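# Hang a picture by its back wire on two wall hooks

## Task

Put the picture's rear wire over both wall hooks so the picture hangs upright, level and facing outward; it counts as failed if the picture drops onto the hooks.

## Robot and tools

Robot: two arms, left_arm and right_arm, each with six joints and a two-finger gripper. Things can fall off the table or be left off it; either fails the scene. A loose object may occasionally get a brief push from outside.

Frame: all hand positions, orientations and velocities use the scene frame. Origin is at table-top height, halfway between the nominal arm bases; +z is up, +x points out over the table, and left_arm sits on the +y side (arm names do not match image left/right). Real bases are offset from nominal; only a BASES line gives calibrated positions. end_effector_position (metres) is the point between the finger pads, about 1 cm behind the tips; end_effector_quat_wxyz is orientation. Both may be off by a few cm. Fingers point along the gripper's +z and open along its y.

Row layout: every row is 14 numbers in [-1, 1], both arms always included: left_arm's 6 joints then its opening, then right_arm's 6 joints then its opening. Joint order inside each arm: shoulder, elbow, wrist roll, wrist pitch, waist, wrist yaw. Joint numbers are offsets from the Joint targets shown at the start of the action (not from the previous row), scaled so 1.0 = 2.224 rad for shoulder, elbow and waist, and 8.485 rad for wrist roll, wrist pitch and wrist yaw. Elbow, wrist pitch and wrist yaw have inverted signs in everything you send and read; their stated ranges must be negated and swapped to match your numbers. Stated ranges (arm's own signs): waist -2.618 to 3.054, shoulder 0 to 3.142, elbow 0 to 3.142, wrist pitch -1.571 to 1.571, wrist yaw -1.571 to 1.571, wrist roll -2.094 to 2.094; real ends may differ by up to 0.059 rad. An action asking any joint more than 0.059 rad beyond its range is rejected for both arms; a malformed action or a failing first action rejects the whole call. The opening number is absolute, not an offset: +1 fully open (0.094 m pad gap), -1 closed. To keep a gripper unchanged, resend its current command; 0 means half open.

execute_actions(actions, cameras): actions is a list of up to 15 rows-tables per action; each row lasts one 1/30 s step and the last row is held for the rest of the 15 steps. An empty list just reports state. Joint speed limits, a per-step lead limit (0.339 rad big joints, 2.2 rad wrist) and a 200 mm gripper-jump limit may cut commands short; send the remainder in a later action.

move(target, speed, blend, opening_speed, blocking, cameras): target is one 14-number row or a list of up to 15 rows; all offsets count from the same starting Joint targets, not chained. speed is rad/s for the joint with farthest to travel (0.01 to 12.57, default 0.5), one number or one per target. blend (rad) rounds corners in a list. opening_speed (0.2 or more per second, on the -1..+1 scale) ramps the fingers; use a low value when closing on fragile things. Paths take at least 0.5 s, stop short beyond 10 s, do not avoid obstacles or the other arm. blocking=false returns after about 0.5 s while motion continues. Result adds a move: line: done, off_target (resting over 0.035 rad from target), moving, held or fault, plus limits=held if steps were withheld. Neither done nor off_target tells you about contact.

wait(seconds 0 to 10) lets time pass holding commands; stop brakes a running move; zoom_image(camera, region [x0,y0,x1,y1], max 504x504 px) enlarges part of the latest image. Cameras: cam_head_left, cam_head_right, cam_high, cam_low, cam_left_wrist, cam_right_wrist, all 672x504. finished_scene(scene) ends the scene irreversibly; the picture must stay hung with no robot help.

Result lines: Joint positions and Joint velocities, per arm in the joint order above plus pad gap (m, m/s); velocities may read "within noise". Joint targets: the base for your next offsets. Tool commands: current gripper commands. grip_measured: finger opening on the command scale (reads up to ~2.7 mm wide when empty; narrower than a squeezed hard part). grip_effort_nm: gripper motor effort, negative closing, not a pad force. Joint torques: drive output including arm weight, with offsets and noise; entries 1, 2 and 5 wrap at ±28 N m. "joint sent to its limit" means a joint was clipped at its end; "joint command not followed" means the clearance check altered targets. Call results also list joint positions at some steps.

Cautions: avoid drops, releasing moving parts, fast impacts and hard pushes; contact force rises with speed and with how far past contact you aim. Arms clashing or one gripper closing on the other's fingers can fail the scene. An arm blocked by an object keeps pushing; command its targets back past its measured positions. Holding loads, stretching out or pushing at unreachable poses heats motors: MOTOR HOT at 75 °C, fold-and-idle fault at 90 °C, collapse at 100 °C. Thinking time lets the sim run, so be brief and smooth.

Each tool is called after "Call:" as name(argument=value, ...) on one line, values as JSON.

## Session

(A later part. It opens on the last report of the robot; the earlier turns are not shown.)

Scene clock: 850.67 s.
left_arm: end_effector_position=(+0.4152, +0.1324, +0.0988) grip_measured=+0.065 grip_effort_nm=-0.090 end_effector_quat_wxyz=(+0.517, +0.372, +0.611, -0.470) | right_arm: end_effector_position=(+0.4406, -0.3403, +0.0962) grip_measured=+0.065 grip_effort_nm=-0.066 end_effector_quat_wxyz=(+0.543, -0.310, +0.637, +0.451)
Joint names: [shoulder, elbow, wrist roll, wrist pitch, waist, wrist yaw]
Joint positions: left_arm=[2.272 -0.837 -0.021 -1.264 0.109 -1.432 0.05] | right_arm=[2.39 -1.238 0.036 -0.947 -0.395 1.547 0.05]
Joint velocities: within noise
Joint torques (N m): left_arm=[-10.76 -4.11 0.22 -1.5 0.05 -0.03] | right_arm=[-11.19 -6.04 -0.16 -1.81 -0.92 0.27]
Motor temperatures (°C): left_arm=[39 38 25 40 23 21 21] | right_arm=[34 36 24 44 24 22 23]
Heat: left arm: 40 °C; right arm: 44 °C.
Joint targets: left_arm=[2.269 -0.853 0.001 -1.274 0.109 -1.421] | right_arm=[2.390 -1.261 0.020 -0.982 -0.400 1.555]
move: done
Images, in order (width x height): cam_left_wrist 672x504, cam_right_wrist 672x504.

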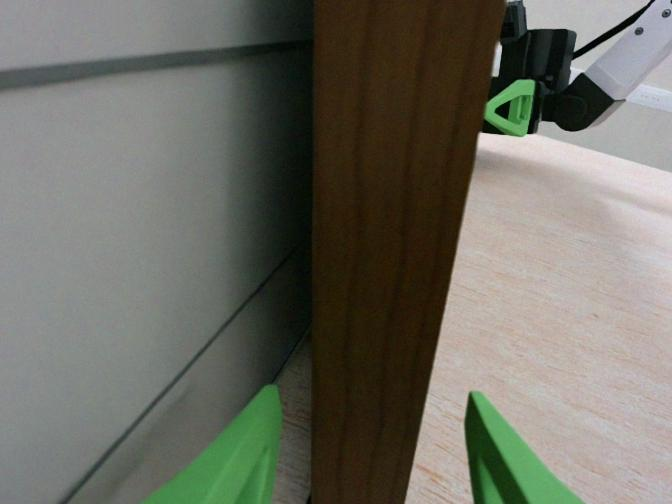

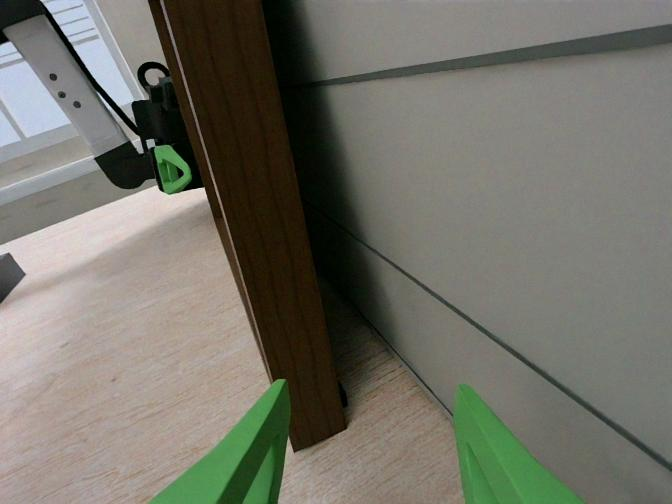

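Call:
move(target=[-0.0027, -0.0031, 0, 0.0012, -0.0328, 0.0085, 0.064, 0, 0, 0, 0, 0.027, 0, 0.064], speed=0.3, cameras=["cam_left_wrist", "cam_right_wrist"])

Scene clock: 870.00 s.
left_arm: end_effector_position=(+0.4193, +0.1072, +0.0970) grip_measured=+0.065 grip_effort_nm=-0.095 end_effector_quat_wxyz=(+0.513, +0.375, +0.615, -0.468) | right_arm: end_effector_position=(+0.4407, -0.3140, +0.0962) grip_measured=+0.065 grip_effort_nm=-0.066 end_effector_quat_wxyz=(+0.530, -0.328, +0.629, +0.466)
Joint names: [shoulder, elbow, wrist roll, wrist pitch, waist, wrist yaw]
Joint positions: left_arm=[2.272 -0.843 -0.021 -1.254 0.037 -1.36 0.05] | right_arm=[2.39 -1.238 0.036 -0.947 -0.34 1.547 0.05]
Joint velocities: within noise
Joint torques (N m): left_arm=[-11.4 -4.23 0.22 -1.53 -0.06 0.01] | right_arm=[-11.28 -6.02 -0.15 -1.84 -0.34 0.26]
Motor temperatures (°C): left_arm=[41 38 25 39 23 21 21] | right_arm=[37 37 24 44 24 22 23]
Heat: left arm: 41 °C; right arm: 44 °C.
Joint targets: left_arm=[2.263 -0.860 0.001 -1.264 0.037 -1.350] | right_arm=[2.390 -1.261 0.020 -0.982 -0.340 1.555]
move: done
Images, in order (width x height): cam_left_wrist 672x504, cam_right_wrist 672x504.

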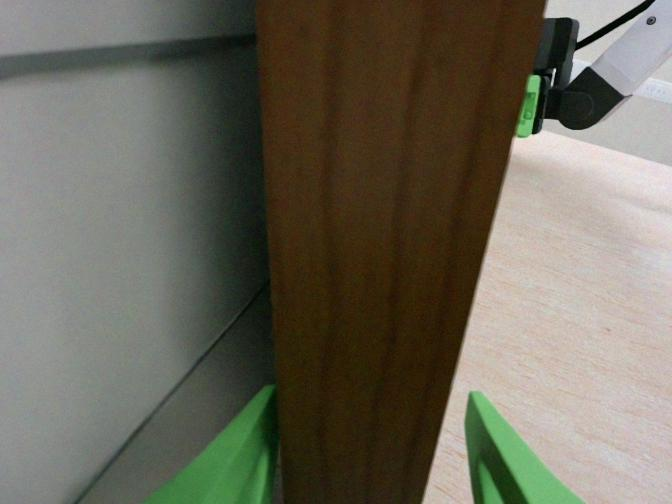

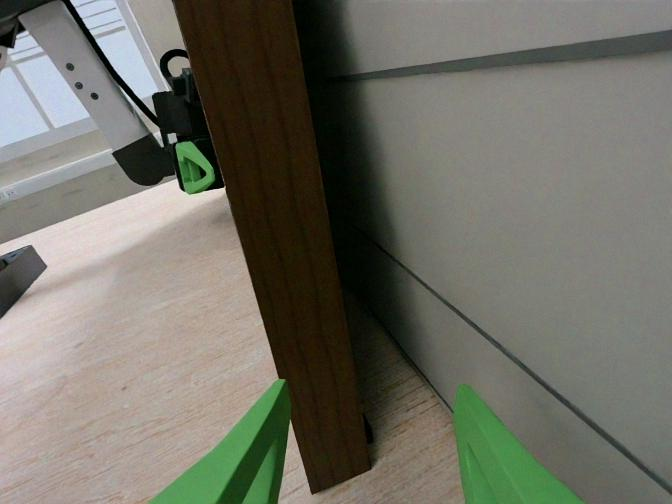

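Call:
move(target=[[0, 0, 0, 0, 0, 0, 0.064, -0.0252, 0.0594, -0.0035, -0.0125, -0.0058, 0.0006, 0.064], [0, 0, 0, 0, 0, 0, 0.064, -0.0203, 0.0452, -0.0035, -0.01, 0.0234, -0.003, 0.064]], speed=0.3, cameras=["cam_right_wrist", "cam_high"])

Scene clock: 943.03 s.
left_arm: end_effector_position=(+0.4195, +0.1072, +0.0968) grip_measured=+0.065 grip_effort_nm=-0.090 end_effector_quat_wxyz=(+0.513, +0.374, +0.615, -0.468) | right_arm: end_effector_position=(+0.4193, -0.2819, +0.0809) grip_measured=+0.065 grip_effort_nm=-0.056 end_effector_quat_wxyz=(+0.520, -0.349, +0.617, +0.477)
Joint names: [shoulder, elbow, wrist roll, wrist pitch, waist, wrist yaw]
Joint positions: left_arm=[2.272 -0.843 -0.021 -1.253 0.037 -1.359 0.05] | right_arm=[2.39 -1.138 0.013 -1.037 -0.285 1.548 0.05]
Joint velocities: within noise
Joint torques (N m): left_arm=[-11.43 -4.21 0.22 -1.55 -0.05 -0.01] | right_arm=[-14.5 -5.65 -0.21 -1.76 -0.55 -0.03]
Motor temperatures (°C): left_arm=[44 37 25 37 23 21 20] | right_arm=[41 38 24 44 24 21 23]
Heat: left arm: 44 °C; right arm: 44 °C.
Joint targets: left_arm=[2.263 -0.860 0.001 -1.264 0.037 -1.349] | right_arm=[2.344 -1.160 -0.009 -1.067 -0.288 1.529]
move: off_target (right_arm); right_arm: the shoulder is farthest, 0.045 rad from its target
Images, in order (width x height): cam_high 672x504, cam_right_wrist 672x504.

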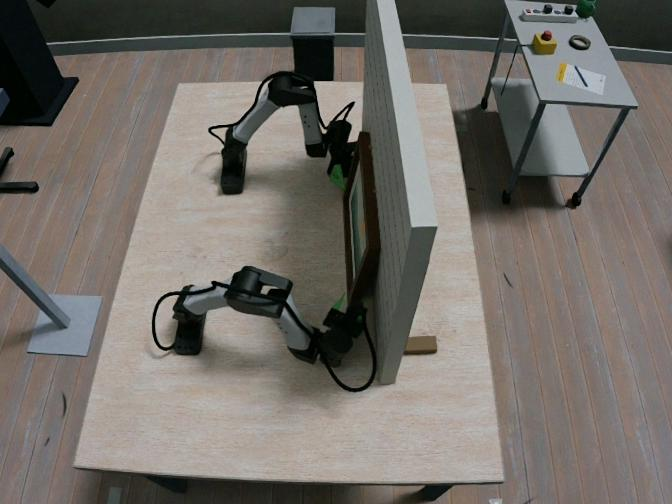

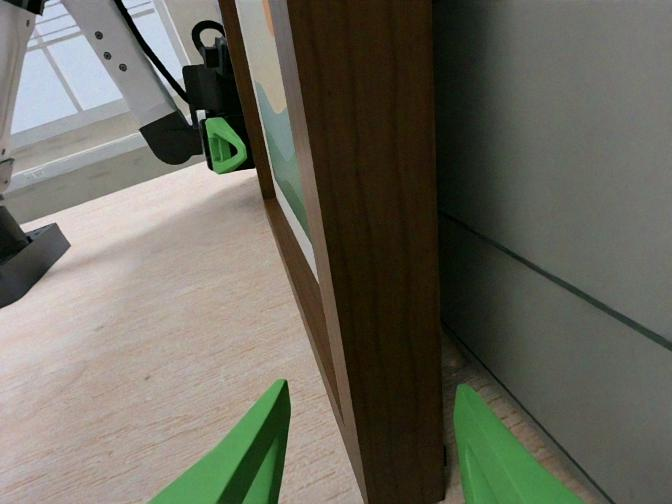

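Call:
move(target=[[0, 0, 0, 0, 0, 0, 0.064, -0.0148, -0.0144, 0, 0.0025, 0, 0, 0.064], [0, 0, 0, 0, 0, 0, 0.064, -0.0148, -0.0144, 0, 0.0025, 0.0291, -0.0034, 0.064]], speed=0.25, cameras=["cam_right_wrist", "cam_left_wrist"])

Scene clock: 968.33 s.
left_arm: end_effector_position=(+0.4195, +0.1072, +0.0968) grip_measured=+0.065 grip_effort_nm=-0.095 end_effector_quat_wxyz=(+0.513, +0.374, +0.615, -0.468) | right_arm: end_effector_position=(+0.4284, -0.2556, +0.0981) grip_measured=+0.065 grip_effort_nm=-0.071 end_effector_quat_wxyz=(+0.524, -0.380, +0.600, +0.470)
Joint names: [shoulder, elbow, wrist roll, wrist pitch, waist, wrist yaw]
Joint positions: left_arm=[2.272 -0.843 -0.021 -1.252 0.037 -1.359 0.05] | right_arm=[2.365 -1.173 0.012 -1.036 -0.22 1.521 0.05]
Joint velocities: within noise
Joint torques (N m): left_arm=[-11.43 -4.22 0.22 -1.55 -0.05 -0.01] | right_arm=[-15.31 -5.74 -0.17 -1.56 -0.66 -0.11]
Motor temperatures (°C): left_arm=[45 37 25 37 23 21 20] | right_arm=[46 38 25 44 24 21 23]
Heat: left arm: 45 °C; right arm: 46 °C.
Joint targets: left_arm=[2.263 -0.860 0.001 -1.263 0.037 -1.349] | right_arm=[2.311 -1.192 -0.009 -1.046 -0.223 1.501]
move: off_target (right_arm); right_arm: the shoulder is farthest, 0.053 rad from its target
Images, in order (width x height): cam_left_wrist 672x504, cam_right_wrist 672x504.

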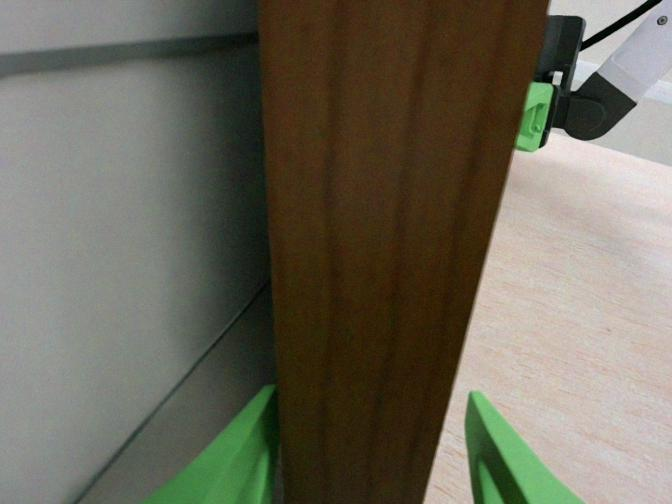

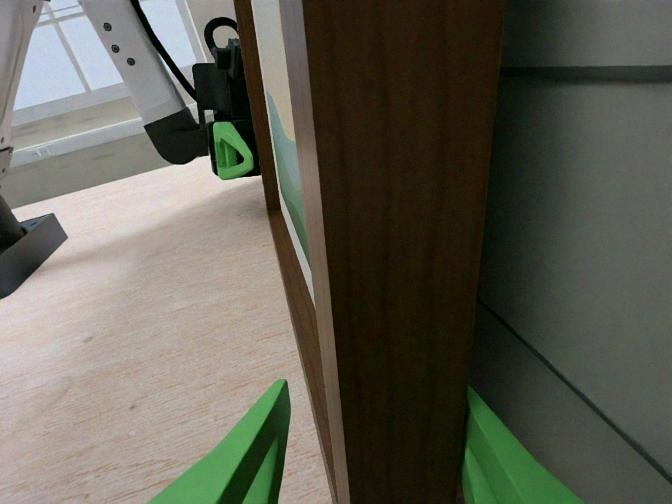

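Call:
move(target=[0, 0, 0, 0, 0, 0, 0.064, 0, -0.0135, 0, 0.0059, 0, 0, 0.064], speed=0.25, cameras=["cam_right_wrist"])

Scene clock: 998.13 s.
left_arm: end_effector_position=(+0.4195, +0.1072, +0.0968) grip_measured=+0.065 grip_effort_nm=-0.095 end_effector_quat_wxyz=(+0.513, +0.374, +0.615, -0.468) | right_arm: end_effector_position=(+0.4336, -0.2570, +0.1007) grip_measured=+0.065 grip_effort_nm=-0.066 end_effector_quat_wxyz=(+0.521, -0.375, +0.603, +0.474)
Joint names: [shoulder, elbow, wrist roll, wrist pitch, waist, wrist yaw]
Joint positions: left_arm=[2.272 -0.843 -0.021 -1.252 0.037 -1.359 0.05] | right_arm=[2.365 -1.199 0.012 -0.995 -0.22 1.52 0.05]
Joint velocities: within noise
Joint torques (N m): left_arm=[-11.41 -4.25 0.22 -1.55 -0.03 -0.01] | right_arm=[-15.41 -6.15 -0.22 -1.51 -0.61 -0.08]
Motor temperatures (°C): left_arm=[46 37 25 36 23 21 20] | right_arm=[60 37 25 43 24 21 23]
Heat: left arm: 46 °C; right arm: 60 °C.
Joint targets: left_arm=[2.263 -0.860 0.001 -1.263 0.037 -1.349] | right_arm=[2.311 -1.222 -0.009 -0.996 -0.223 1.501]
move: off_target (right_arm); right_arm: the shoulder is farthest, 0.054 rad from its target
Images, in order (width x height): cam_right_wrist 672x504.

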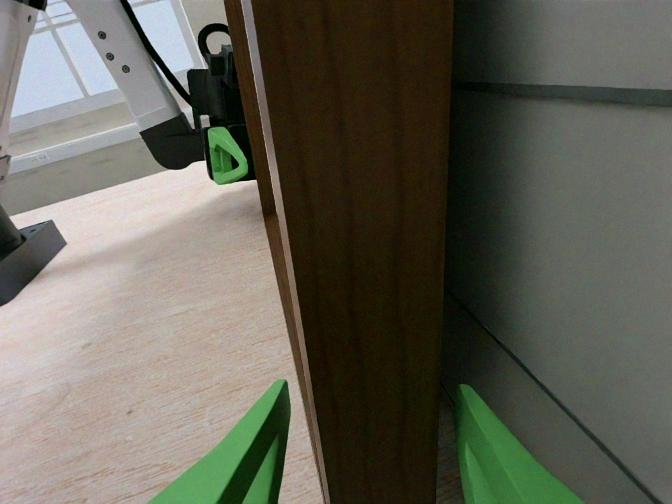

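Call:
move(target=[0, 0, 0, 0, 0, 0, -0.25, 0.0243, 0, 0, 0, 0, 0, -0.25], speed=0.25, opening_speed=0.4, cameras=["cam_right_wrist", "cam_left_wrist"])

Scene clock: 1010.17 s.
left_arm: end_effector_position=(+0.4207, +0.1076, +0.0966) grip_measured=-0.246 grip_effort_nm=-0.252 end_effector_quat_wxyz=(+0.515, +0.373, +0.616, -0.464) | right_arm: end_effector_position=(+0.4336, -0.2570, +0.1006) grip_measured=-0.241 grip_effort_nm=-0.452 end_effector_quat_wxyz=(+0.521, -0.376, +0.603, +0.473)
Joint names: [shoulder, elbow, wrist roll, wrist pitch, waist, wrist yaw]
Joint positions: left_arm=[2.272 -0.843 -0.017 -1.252 0.037 -1.352 0.035] | right_arm=[2.365 -1.199 0.008 -0.994 -0.22 1.52 0.036]
Joint velocities: within noise
Joint torques (N m): left_arm=[-11.41 -4.22 0.15 -1.55 -0.06 -0.08] | right_arm=[-10.8 -6.08 -0.15 -1.49 -0.62 -0.06]
Motor temperatures (°C): left_arm=[46 37 25 36 23 21 20] | right_arm=[63 37 25 43 24 21 23]
Heat: left arm: 46 °C; right arm: 63 °C.
Joint targets: left_arm=[2.263 -0.860 0.001 -1.264 0.037 -1.350] | right_arm=[2.366 -1.222 -0.010 -0.996 -0.223 1.501]
move: done
Images, in order (width x height): cam_left_wrist 672x504, cam_right_wrist 672x504.

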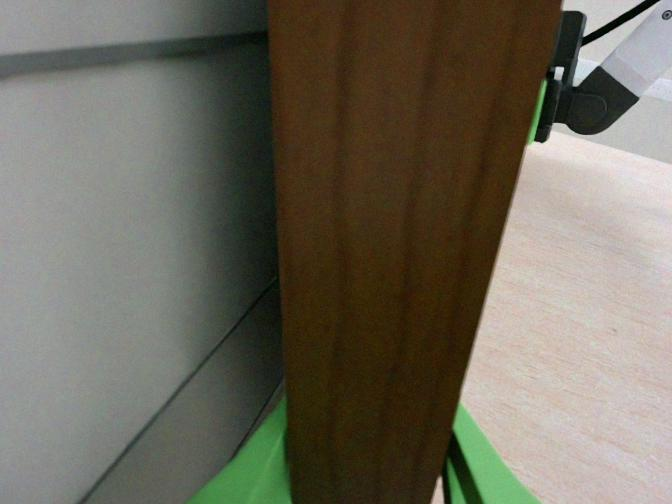

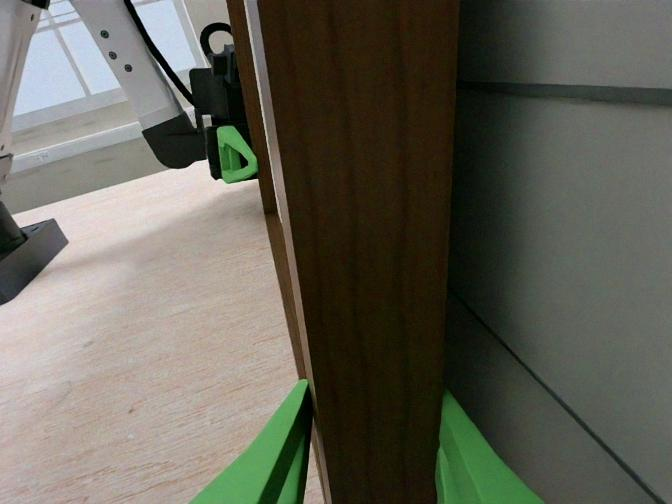

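Call:
move(target=[0, 0, 0, 0, 0, 0, -0.42, 0, 0, 0, 0, 0, 0, -0.42], speed=0.25, opening_speed=0.3, cameras=["cam_right_wrist", "cam_left_wrist", "cam_head_left"])

Scene clock: 1017.83 s.
left_arm: end_effector_position=(+0.4194, +0.1072, +0.0967) grip_measured=-0.307 grip_effort_nm=-1.043 end_effector_quat_wxyz=(+0.516, +0.379, +0.612, -0.464) | right_arm: end_effector_position=(+0.4331, -0.2569, +0.1006) grip_measured=-0.277 grip_effort_nm=-1.018 end_effector_quat_wxyz=(+0.521, -0.376, +0.602, +0.474)
Joint names: [shoulder, elbow, wrist roll, wrist pitch, waist, wrist yaw]
Joint positions: left_arm=[2.272 -0.843 -0.005 -1.252 0.037 -1.359 0.033] | right_arm=[2.365 -1.199 0.007 -0.993 -0.22 1.523 0.034]
Joint velocities: within noise
Joint torques (N m): left_arm=[-11.41 -4.23 0.02 -1.55 -0.05 -0.02] | right_arm=[-10.93 -6.05 -0.15 -1.51 -0.64 -0.09]
Motor temperatures (°C): left_arm=[46 37 25 36 23 21 21] | right_arm=[61 37 25 43 24 21 23]
Heat: left arm: 46 °C; right arm: 61 °C.
Joint targets: left_arm=[2.263 -0.860 0.001 -1.264 0.037 -1.350] | right_arm=[2.366 -1.222 -0.010 -0.996 -0.223 1.501]
move: done
Images, in order (width x height): cam_head_left 672x504, cam_left_wrist 672x504, cam_right_wrist 672x504.

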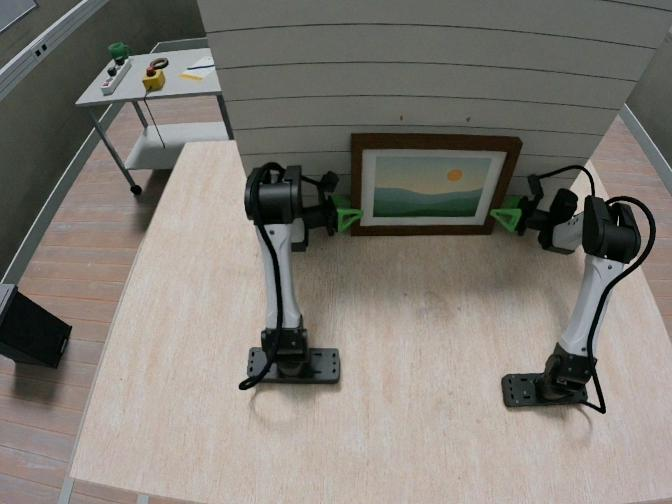

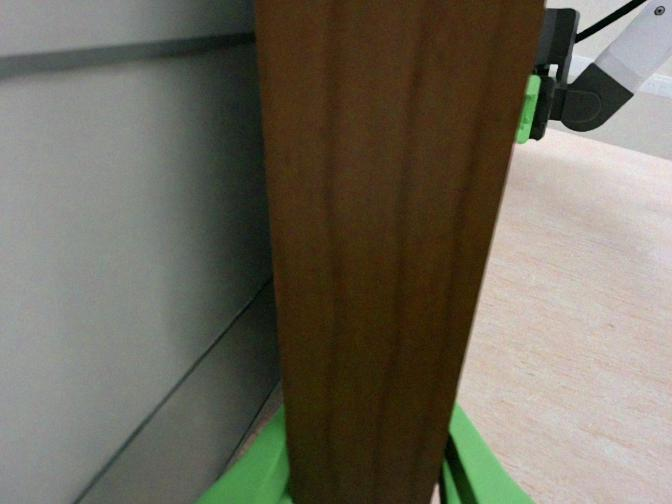

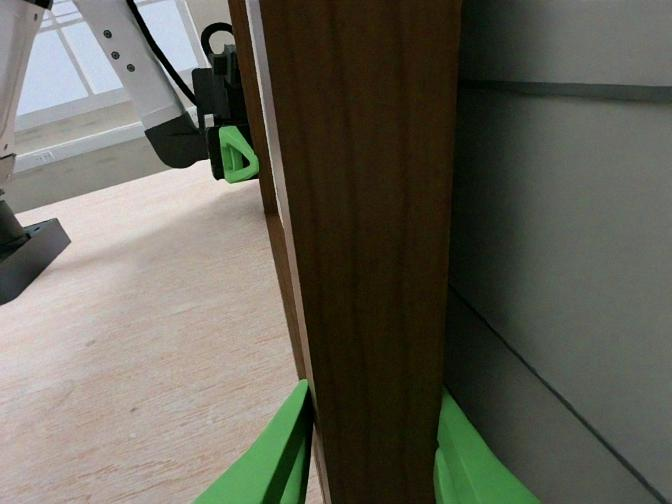

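Call:
move(target=[-0.0315, 0.0135, 0, 0.0024, 0, 0, -0.42, -0.0405, 0.0135, 0, 0.0018, 0, 0, -0.42], speed=0.15, cameras=["cam_high", "cam_head_right"])

Scene clock: 1092.43 s.
left_arm: end_effector_position=(+0.4155, +0.1069, +0.0983) grip_measured=-0.308 grip_effort_nm=-1.053 end_effector_quat_wxyz=(+0.511, +0.376, +0.616, -0.467) | right_arm: end_effector_position=(+0.4300, -0.2561, +0.1010) grip_measured=-0.278 grip_effort_nm=-1.028 end_effector_quat_wxyz=(+0.516, -0.372, +0.605, +0.479)
Joint names: [shoulder, elbow, wrist roll, wrist pitch, waist, wrist yaw]
Joint positions: left_arm=[2.251 -0.827 0.003 -1.223 0.037 -1.361 0.033] | right_arm=[2.353 -1.187 0 -0.969 -0.22 1.527 0.034]
Joint velocities: within noise
Joint torques (N m): left_arm=[-15.9 -3.15 -0.1 -1.64 -0.05 -0.01] | right_arm=[-17.31 -4.63 -0.09 -1.6 -0.64 -0.13]
Motor temperatures (°C): left_arm=[47 36 25 36 23 21 23] | right_arm=[56 38 25 42 23 21 25]
Heat: left arm: 47 °C; right arm: 56 °C.
Joint targets: left_arm=[2.193 -0.830 0.001 -1.243 0.037 -1.350] | right_arm=[2.275 -1.192 -0.010 -0.981 -0.223 1.501]
move: off_target (left_arm, right_arm); left_arm: the shoulder is farthest, 0.058 rad from its target; right_arm: the shoulder is farthest, 0.077 rad from its target
Images, in order (width x height): cam_head_right 672x504, cam_high 672x504.

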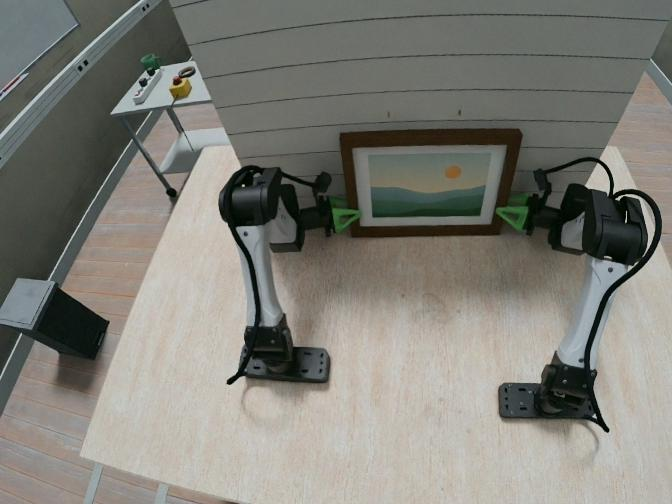

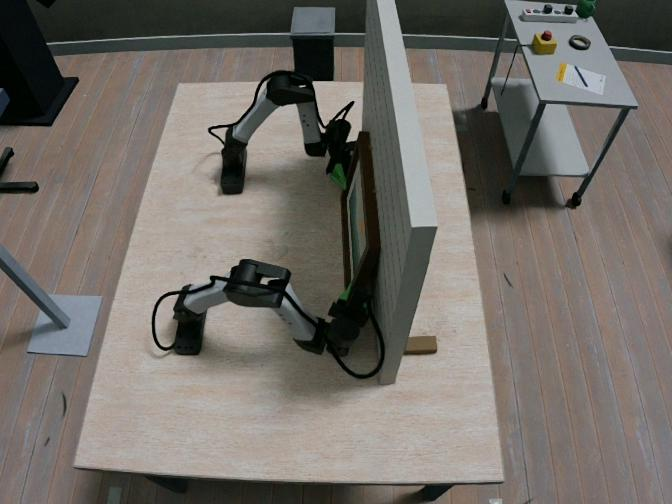

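Call:
move(target=[-0.0625, 0.1147, 0, -0.0161, 0.0065, -0.0018, -0.42, -0.0773, 0.1259, 0, -0.0164, -0.0154, 0.0043, -0.42], speed=0.2, cameras=["cam_high", "cam_head_right", "cam_left_wrist"])

Scene clock: 1112.80 s.
left_arm: end_effector_position=(+0.3571, +0.1062, +0.1074) grip_measured=-0.310 grip_effort_nm=-1.057 end_effector_quat_wxyz=(+0.498, +0.361, +0.627, -0.478) | right_arm: end_effector_position=(+0.3725, -0.2561, +0.1120) grip_measured=-0.278 grip_effort_nm=-1.028 end_effector_quat_wxyz=(+0.509, -0.354, +0.614, +0.488)
Joint names: [shoulder, elbow, wrist roll, wrist pitch, waist, wrist yaw]
Joint positions: left_arm=[2.104 -0.572 -0.007 -1.292 0.05 -1.371 0.032] | right_arm=[2.181 -0.906 0.002 -1.036 -0.255 1.547 0.034]
Joint velocities: within noise
Joint torques (N m): left_arm=[-13.42 -2.66 0.05 -2.21 0.1 -0.07] | right_arm=[-15.71 -4.25 -0.12 -2.33 -0.58 0.09]
Motor temperatures (°C): left_arm=[57 36 25 37 23 21 23] | right_arm=[67 36 24 42 23 21 25]
Heat: left arm: 57 °C; right arm: 67 °C.
Joint targets: left_arm=[2.054 -0.575 0.001 -1.380 0.051 -1.365] | right_arm=[2.103 -0.912 -0.010 -1.120 -0.257 1.537]
move: off_target (left_arm, right_arm); left_arm: the wrist pitch is farthest, 0.087 rad from its target; right_arm: the wrist pitch is farthest, 0.085 rad from its target
Images, in order (width x height): cam_head_right 672x504, cam_high 672x504, cam_left_wrist 672x504.

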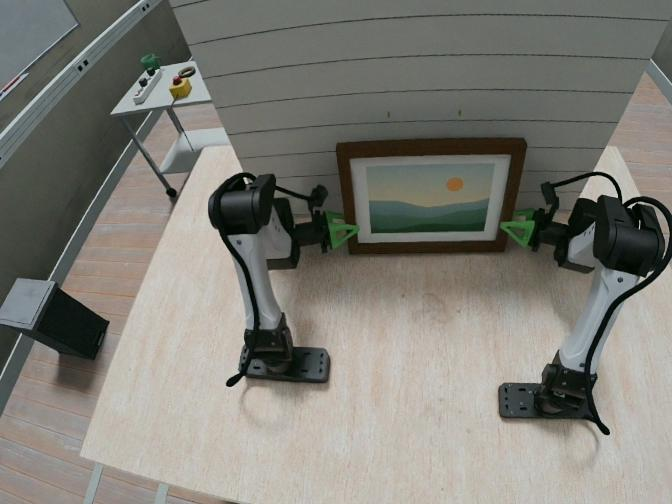

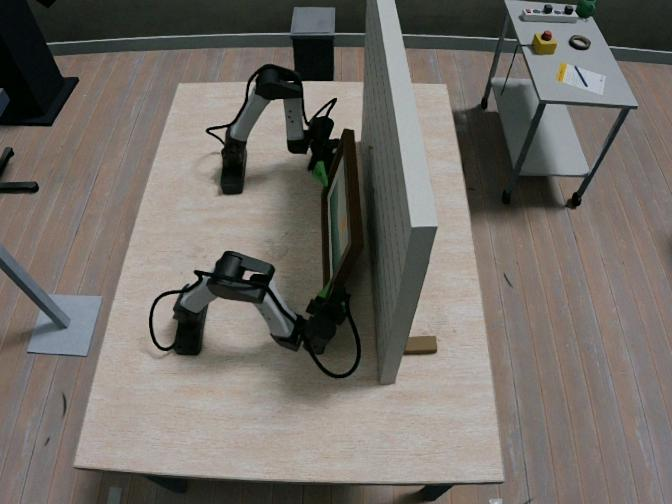

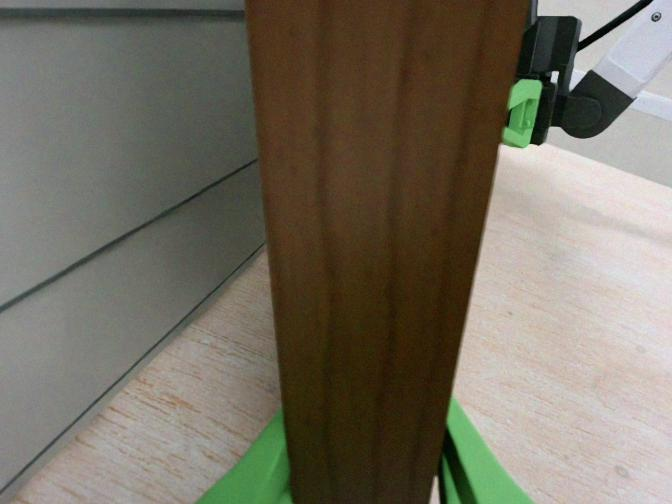

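Call:
move(target=[0.02, 0, 0, 0.008, 0, 0, -0.42, 0.032, 0, 0, 0.008, 0, 0, -0.42], speed=0.3, cameras=[])

Scene clock: 1128.53 s.
left_arm: end_effector_position=(+0.3563, +0.1061, +0.1041) grip_measured=-0.310 grip_effort_nm=-1.057 end_effector_quat_wxyz=(+0.488, +0.352, +0.634, -0.485) | right_arm: end_effector_position=(+0.3720, -0.2559, +0.1099) grip_measured=-0.278 grip_effort_nm=-1.033 end_effector_quat_wxyz=(+0.502, -0.345, +0.620, +0.495)
Joint names: [shoulder, elbow, wrist roll, wrist pitch, waist, wrist yaw]
Joint positions: left_arm=[2.104 -0.572 -0.008 -1.261 0.05 -1.371 0.032] | right_arm=[2.181 -0.906 0.002 -1.008 -0.255 1.547 0.034]
Joint velocities: within noise
Joint torques (N m): left_arm=[-9.22 -2.66 0.05 -1.9 0.1 -0.09] | right_arm=[-9.76 -4.21 -0.1 -1.93 -0.54 0.11]
Motor temperatures (°C): left_arm=[57 35 25 40 23 21 23] | right_arm=[63 36 24 45 23 21 25]
Heat: left arm: 57 °C; right arm: 63 °C.
Joint targets: left_arm=[2.099 -0.575 0.001 -1.312 0.051 -1.365] | right_arm=[2.175 -0.912 -0.010 -1.052 -0.257 1.537]
move: off_target (left_arm, right_arm); left_arm: the wrist pitch is farthest, 0.051 rad from its target; right_arm: the wrist pitch is farthest, 0.044 rad from its target
No camera images: "cameras" was empty.

Call:
wait(seconds=0.1, cameras=["cam_high", "cam_head_left", "cam_head_right"])

Call:
zoom_image(camera="cam_high", region=[310, 110, 410, 310])

Call:
zoom_image(camera="cam_high", region=[330, 120, 390, 200])

Scene clock: 1140.80 s.
left_arm: end_effector_position=(+0.3563, +0.1061, +0.1040) grip_measured=-0.310 grip_effort_nm=-1.048 end_effector_quat_wxyz=(+0.488, +0.352, +0.635, -0.485) | right_arm: end_effector_position=(+0.3719, -0.2559, +0.1098) grip_measured=-0.278 grip_effort_nm=-1.028 end_effector_quat_wxyz=(+0.502, -0.345, +0.620, +0.495)
Joint names: [shoulder, elbow, wrist roll, wrist pitch, waist, wrist yaw]
Joint positions: left_arm=[2.104 -0.572 -0.009 -1.26 0.05 -1.371 0.032] | right_arm=[2.181 -0.906 0.002 -1.006 -0.255 1.547 0.034]
Joint velocities: within noise
Joint torques (N m): left_arm=[-9.21 -2.67 0.07 -1.92 0.1 -0.09] | right_arm=[-9.78 -4.12 -0.12 -1.93 -0.51 0.1]
Motor temperatures (°C): left_arm=[53 35 25 38 23 21 23] | right_arm=[59 35 24 44 23 21 25]
Heat: left arm: 53 °C; right arm: 59 °C.
Joint targets: left_arm=[2.099 -0.575 0.001 -1.312 0.051 -1.365] | right_arm=[2.175 -0.912 -0.010 -1.052 -0.257 1.537]
Tool commands: left_gripper/opening=-0.42 right_gripper/opening=-0.42
wait: 0.10 s; at rest from the start
Images, in order (width x height): cam_head_left 672x504, cam_head_right 672x504, cam_high 672x504.

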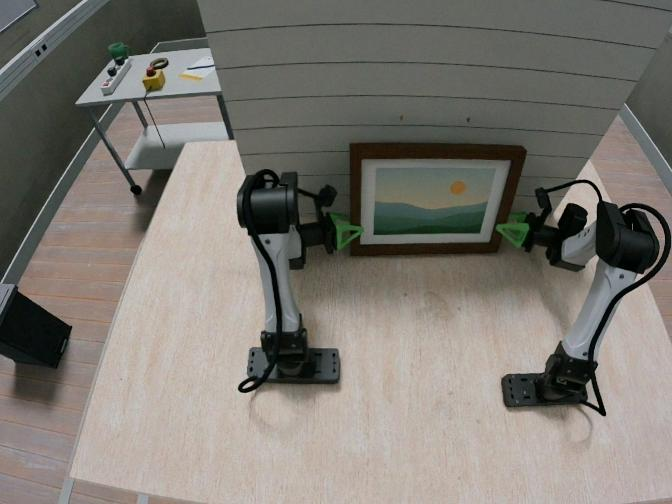

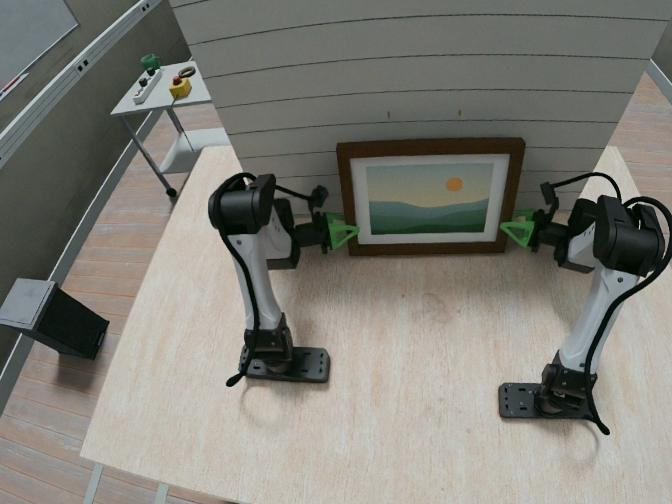

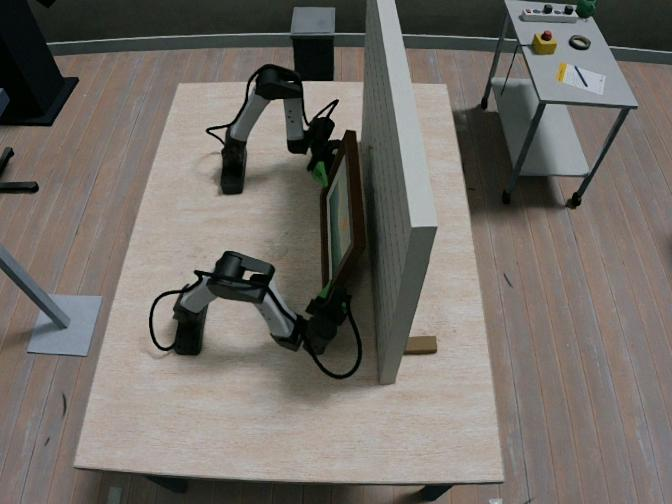

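Scaled by 2.520 from the camera's 672x504 image, which has a finer 960x720 frame.

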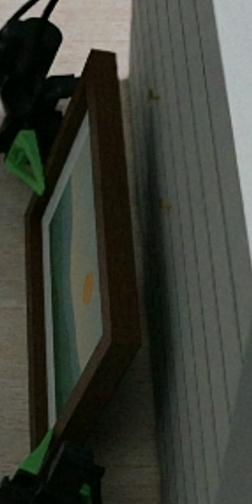

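Scaled by 6.300 from the camera's 672x504 image, which has a finer 960x720 frame.

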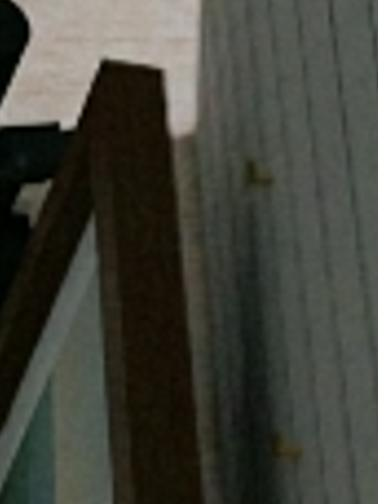

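Call:
move(target=[-0.2383, -0.0063, 0, 0.0108, 0.0, -0.0004, -0.42, -0.2028, -0.0193, 0, 0, -0.0034, 0.0013, -0.42], speed=0.35, cameras=["cam_high", "cam_head_right", "cam_head_left"])

Call:
zoom_image(camera="cam_high", region=[290, 110, 410, 310])

Scene clock: 1203.57 s.
left_arm: end_effector_position=(+0.3393, +0.1059, +0.2471) grip_measured=-0.311 grip_effort_nm=-1.053 end_effector_quat_wxyz=(+0.598, +0.458, +0.527, -0.394) | right_arm: end_effector_position=(+0.3511, -0.2549, +0.2531) grip_measured=-0.279 grip_effort_nm=-1.018 end_effector_quat_wxyz=(+0.589, -0.462, +0.535, +0.390)
Joint names: [shoulder, elbow, wrist roll, wrist pitch, waist, wrist yaw]
Joint positions: left_arm=[1.607 -0.572 -0.009 -1.18 0.056 -1.392 0.032] | right_arm=[1.778 -0.918 0.011 -0.999 -0.267 1.571 0.034]
Joint velocities: within noise
Joint torques (N m): left_arm=[-10.24 -5.79 0.05 -1.7 -0.51 0.29] | right_arm=[-12.16 -8.02 -0.18 -1.87 -0.13 -0.32]
Motor temperatures (°C): left_arm=[47 34 25 37 23 21 24] | right_arm=[51 34 24 44 23 21 26]
Heat: left arm: 47 °C; right arm: 51 °C.
Joint targets: left_arm=[1.569 -0.589 0.001 -1.220 0.051 -1.368] | right_arm=[1.723 -0.955 -0.010 -1.052 -0.265 1.548]
move: off_target (left_arm, right_arm); left_arm: the wrist pitch is farthest, 0.040 rad from its target; right_arm: the shoulder is farthest, 0.054 rad from its target
Images, in order (width x height): cam_head_left 672x504, cam_head_right 672x504, cam_high 672x504.

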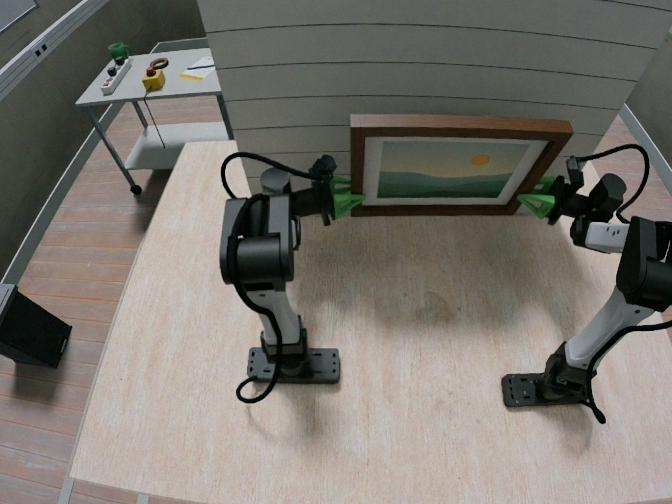

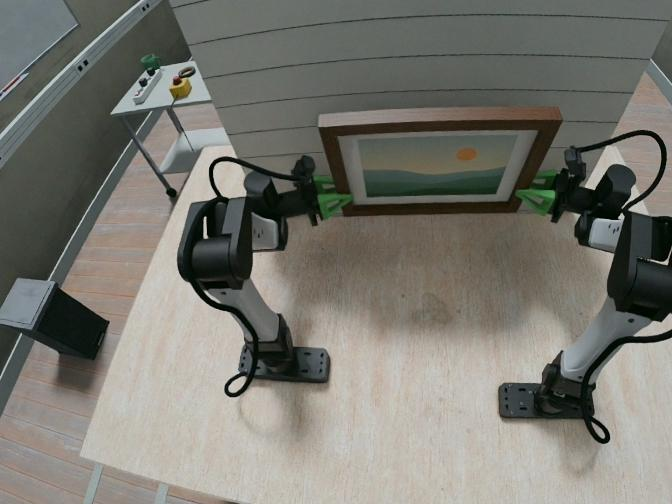

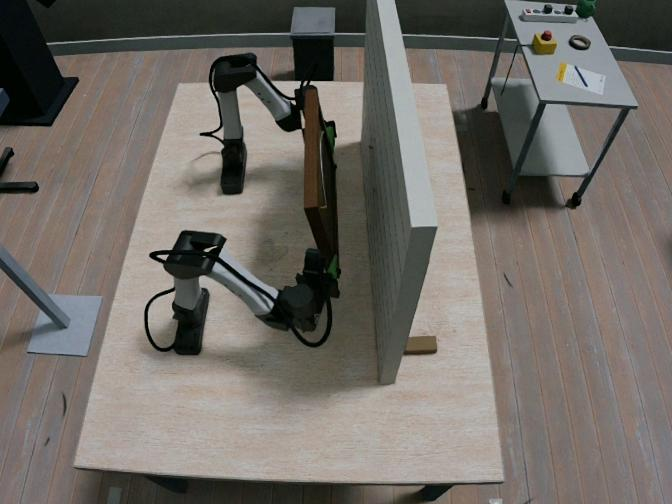

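Scaled by 2.520 from the camera's 672x504 image, which has a finer 960x720 frame.

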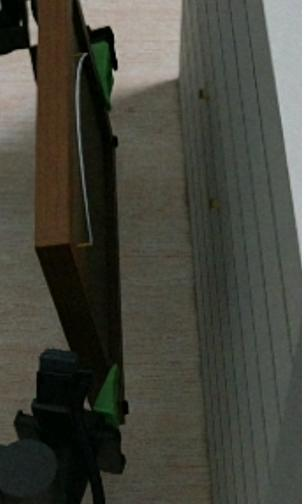

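Call:
zoom_image(camera="cam_high", region=[295, 120, 355, 220])

Call:
zoom_image(camera="cam_high", region=[295, 190, 355, 290])

Call:
move(target=[0.012, 0, 0, 0, 0, 0, -0.42, 0.022, 0, 0, 0, 0, 0, -0.42], speed=0.3, cameras=[])

Scaled by 5.040 from the camera's 672x504 image, which has a finer 960x720 frame.

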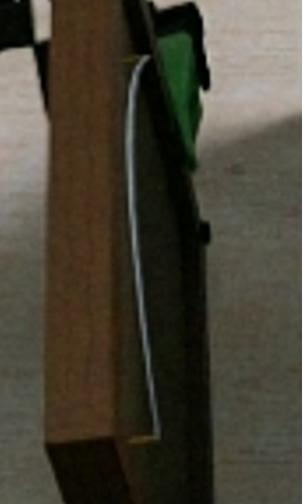

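Scaled by 5.040 from the camera's 672x504 image, which has a finer 960x720 frame.

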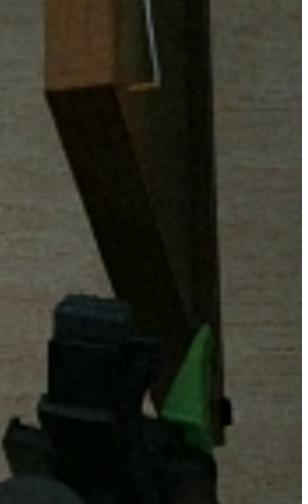

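Scene clock: 1218.10 s.
left_arm: end_effector_position=(+0.3393, +0.1059, +0.2470) grip_measured=-0.311 grip_effort_nm=-1.053 end_effector_quat_wxyz=(+0.598, +0.458, +0.527, -0.394) | right_arm: end_effector_position=(+0.3511, -0.2549, +0.2531) grip_measured=-0.279 grip_effort_nm=-1.028 end_effector_quat_wxyz=(+0.589, -0.462, +0.535, +0.391)
Joint names: [shoulder, elbow, wrist roll, wrist pitch, waist, wrist yaw]
Joint positions: left_arm=[1.607 -0.572 -0.009 -1.179 0.056 -1.392 0.032] | right_arm=[1.778 -0.918 0.011 -0.999 -0.267 1.571 0.034]
Joint velocities: within noise
Joint torques (N m): left_arm=[-7.72 -5.79 0.05 -1.72 -0.51 0.29] | right_arm=[-8.06 -8.05 -0.2 -1.87 -0.14 -0.32]
Motor temperatures (°C): left_arm=[47 35 25 38 23 21 24] | right_arm=[52 36 25 45 23 21 26]
Heat: left arm: 47 °C; right arm: 52 °C.
Joint targets: left_arm=[1.595 -0.589 0.001 -1.220 0.051 -1.368] | right_arm=[1.772 -0.955 -0.010 -1.052 -0.265 1.548]
move: off_target (left_arm, right_arm); left_arm: the wrist pitch is farthest, 0.041 rad from its target; right_arm: the wrist pitch is farthest, 0.053 rad from its target
No camera images: "cameras" was empty.

Call:
wait(seconds=0.1, cameras=["cam_head_left", "cam_head_right", "cam_high"])

Call:
zoom_image(camera="cam_head_left", region=[500, 130, 640, 250])

Call:
zoom_image(camera="cam_head_right", region=[240, 140, 380, 260])

Call:
zoom_image(camera="cam_high", region=[270, 230, 370, 330])

Scene clock: 1361.30 s.
left_arm: end_effector_position=(+0.3393, +0.1059, +0.2470) grip_measured=-0.311 grip_effort_nm=-1.053 end_effector_quat_wxyz=(+0.598, +0.458, +0.527, -0.394) | right_arm: end_effector_position=(+0.3511, -0.2549, +0.2531) grip_measured=-0.279 grip_effort_nm=-1.033 end_effector_quat_wxyz=(+0.589, -0.462, +0.535, +0.391)
Joint names: [shoulder, elbow, wrist roll, wrist pitch, waist, wrist yaw]
Joint positions: left_arm=[1.607 -0.572 -0.009 -1.179 0.056 -1.392 0.032] | right_arm=[1.778 -0.918 0.012 -0.999 -0.267 1.571 0.034]
Joint velocities: within noise
Joint torques (N m): left_arm=[-7.73 -5.79 0.05 -1.72 -0.51 0.29] | right_arm=[-8.05 -8.09 -0.18 -1.88 -0.14 -0.33]
Motor temperatures (°C): left_arm=[41 37 25 39 22 21 24] | right_arm=[45 43 25 47 23 22 26]
Heat: left arm: 41 °C; right arm: 47 °C.
Joint targets: left_arm=[1.595 -0.589 0.001 -1.220 0.051 -1.368] | right_arm=[1.772 -0.955 -0.009 -1.052 -0.265 1.548]
Tool commands: left_gripper/opening=-0.42 right_gripper/opening=-0.42
wait: 0.10 s; at rest from the start
Images, in order (width x height): cam_head_left 672x504, cam_head_right 672x504, cam_high 672x504.

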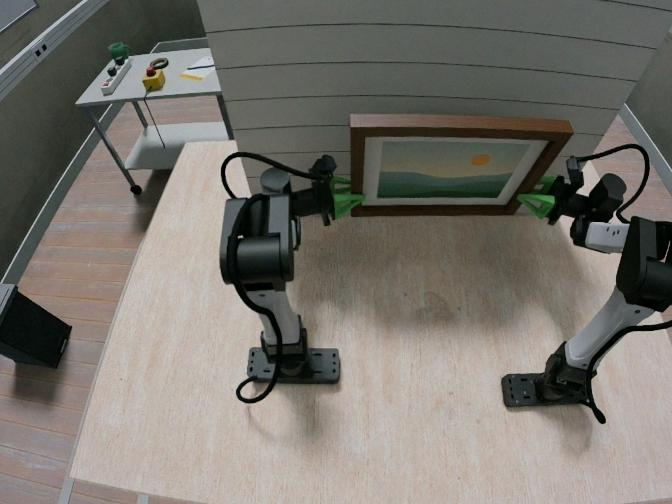

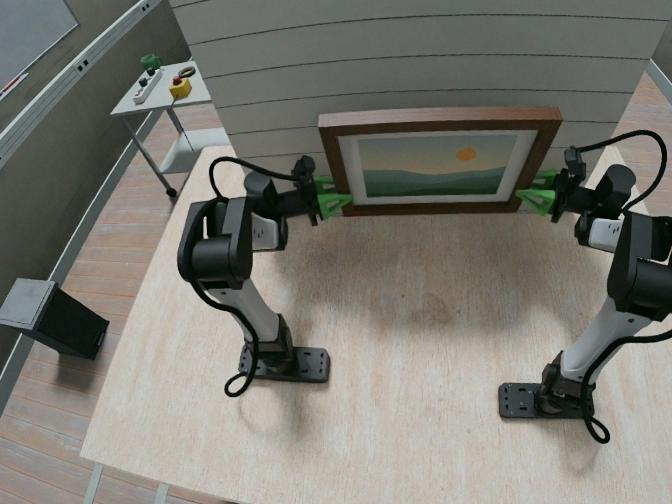

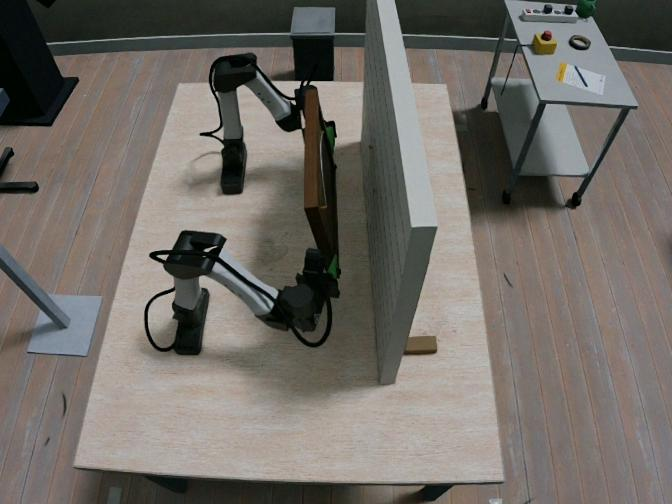

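Scaled by 3.600 from the camera's 672x504 image, which has a finer 960x720 frame.

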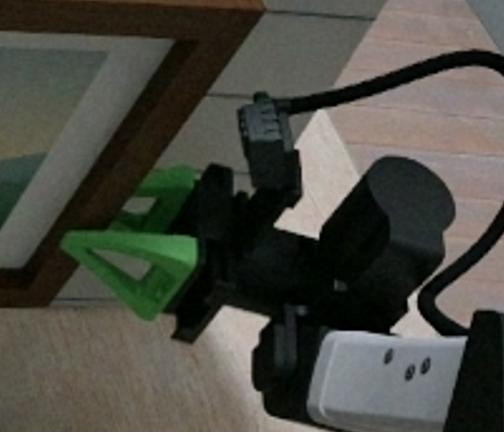

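Scaled by 3.600 from the camera's 672x504 image, which has a finer 960x720 frame.

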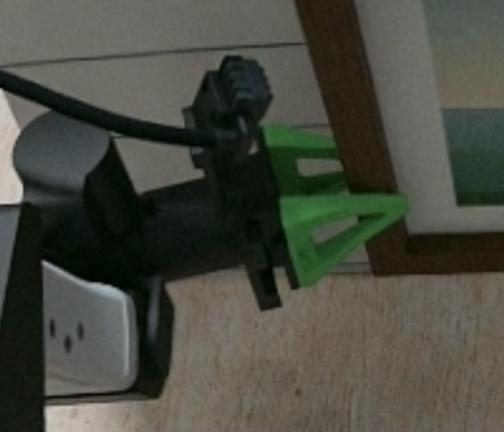

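Scaled by 5.040 from the camera's 672x504 image, which has a finer 960x720 frame.

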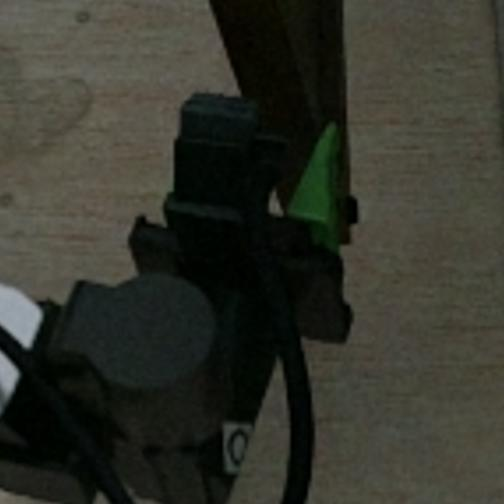

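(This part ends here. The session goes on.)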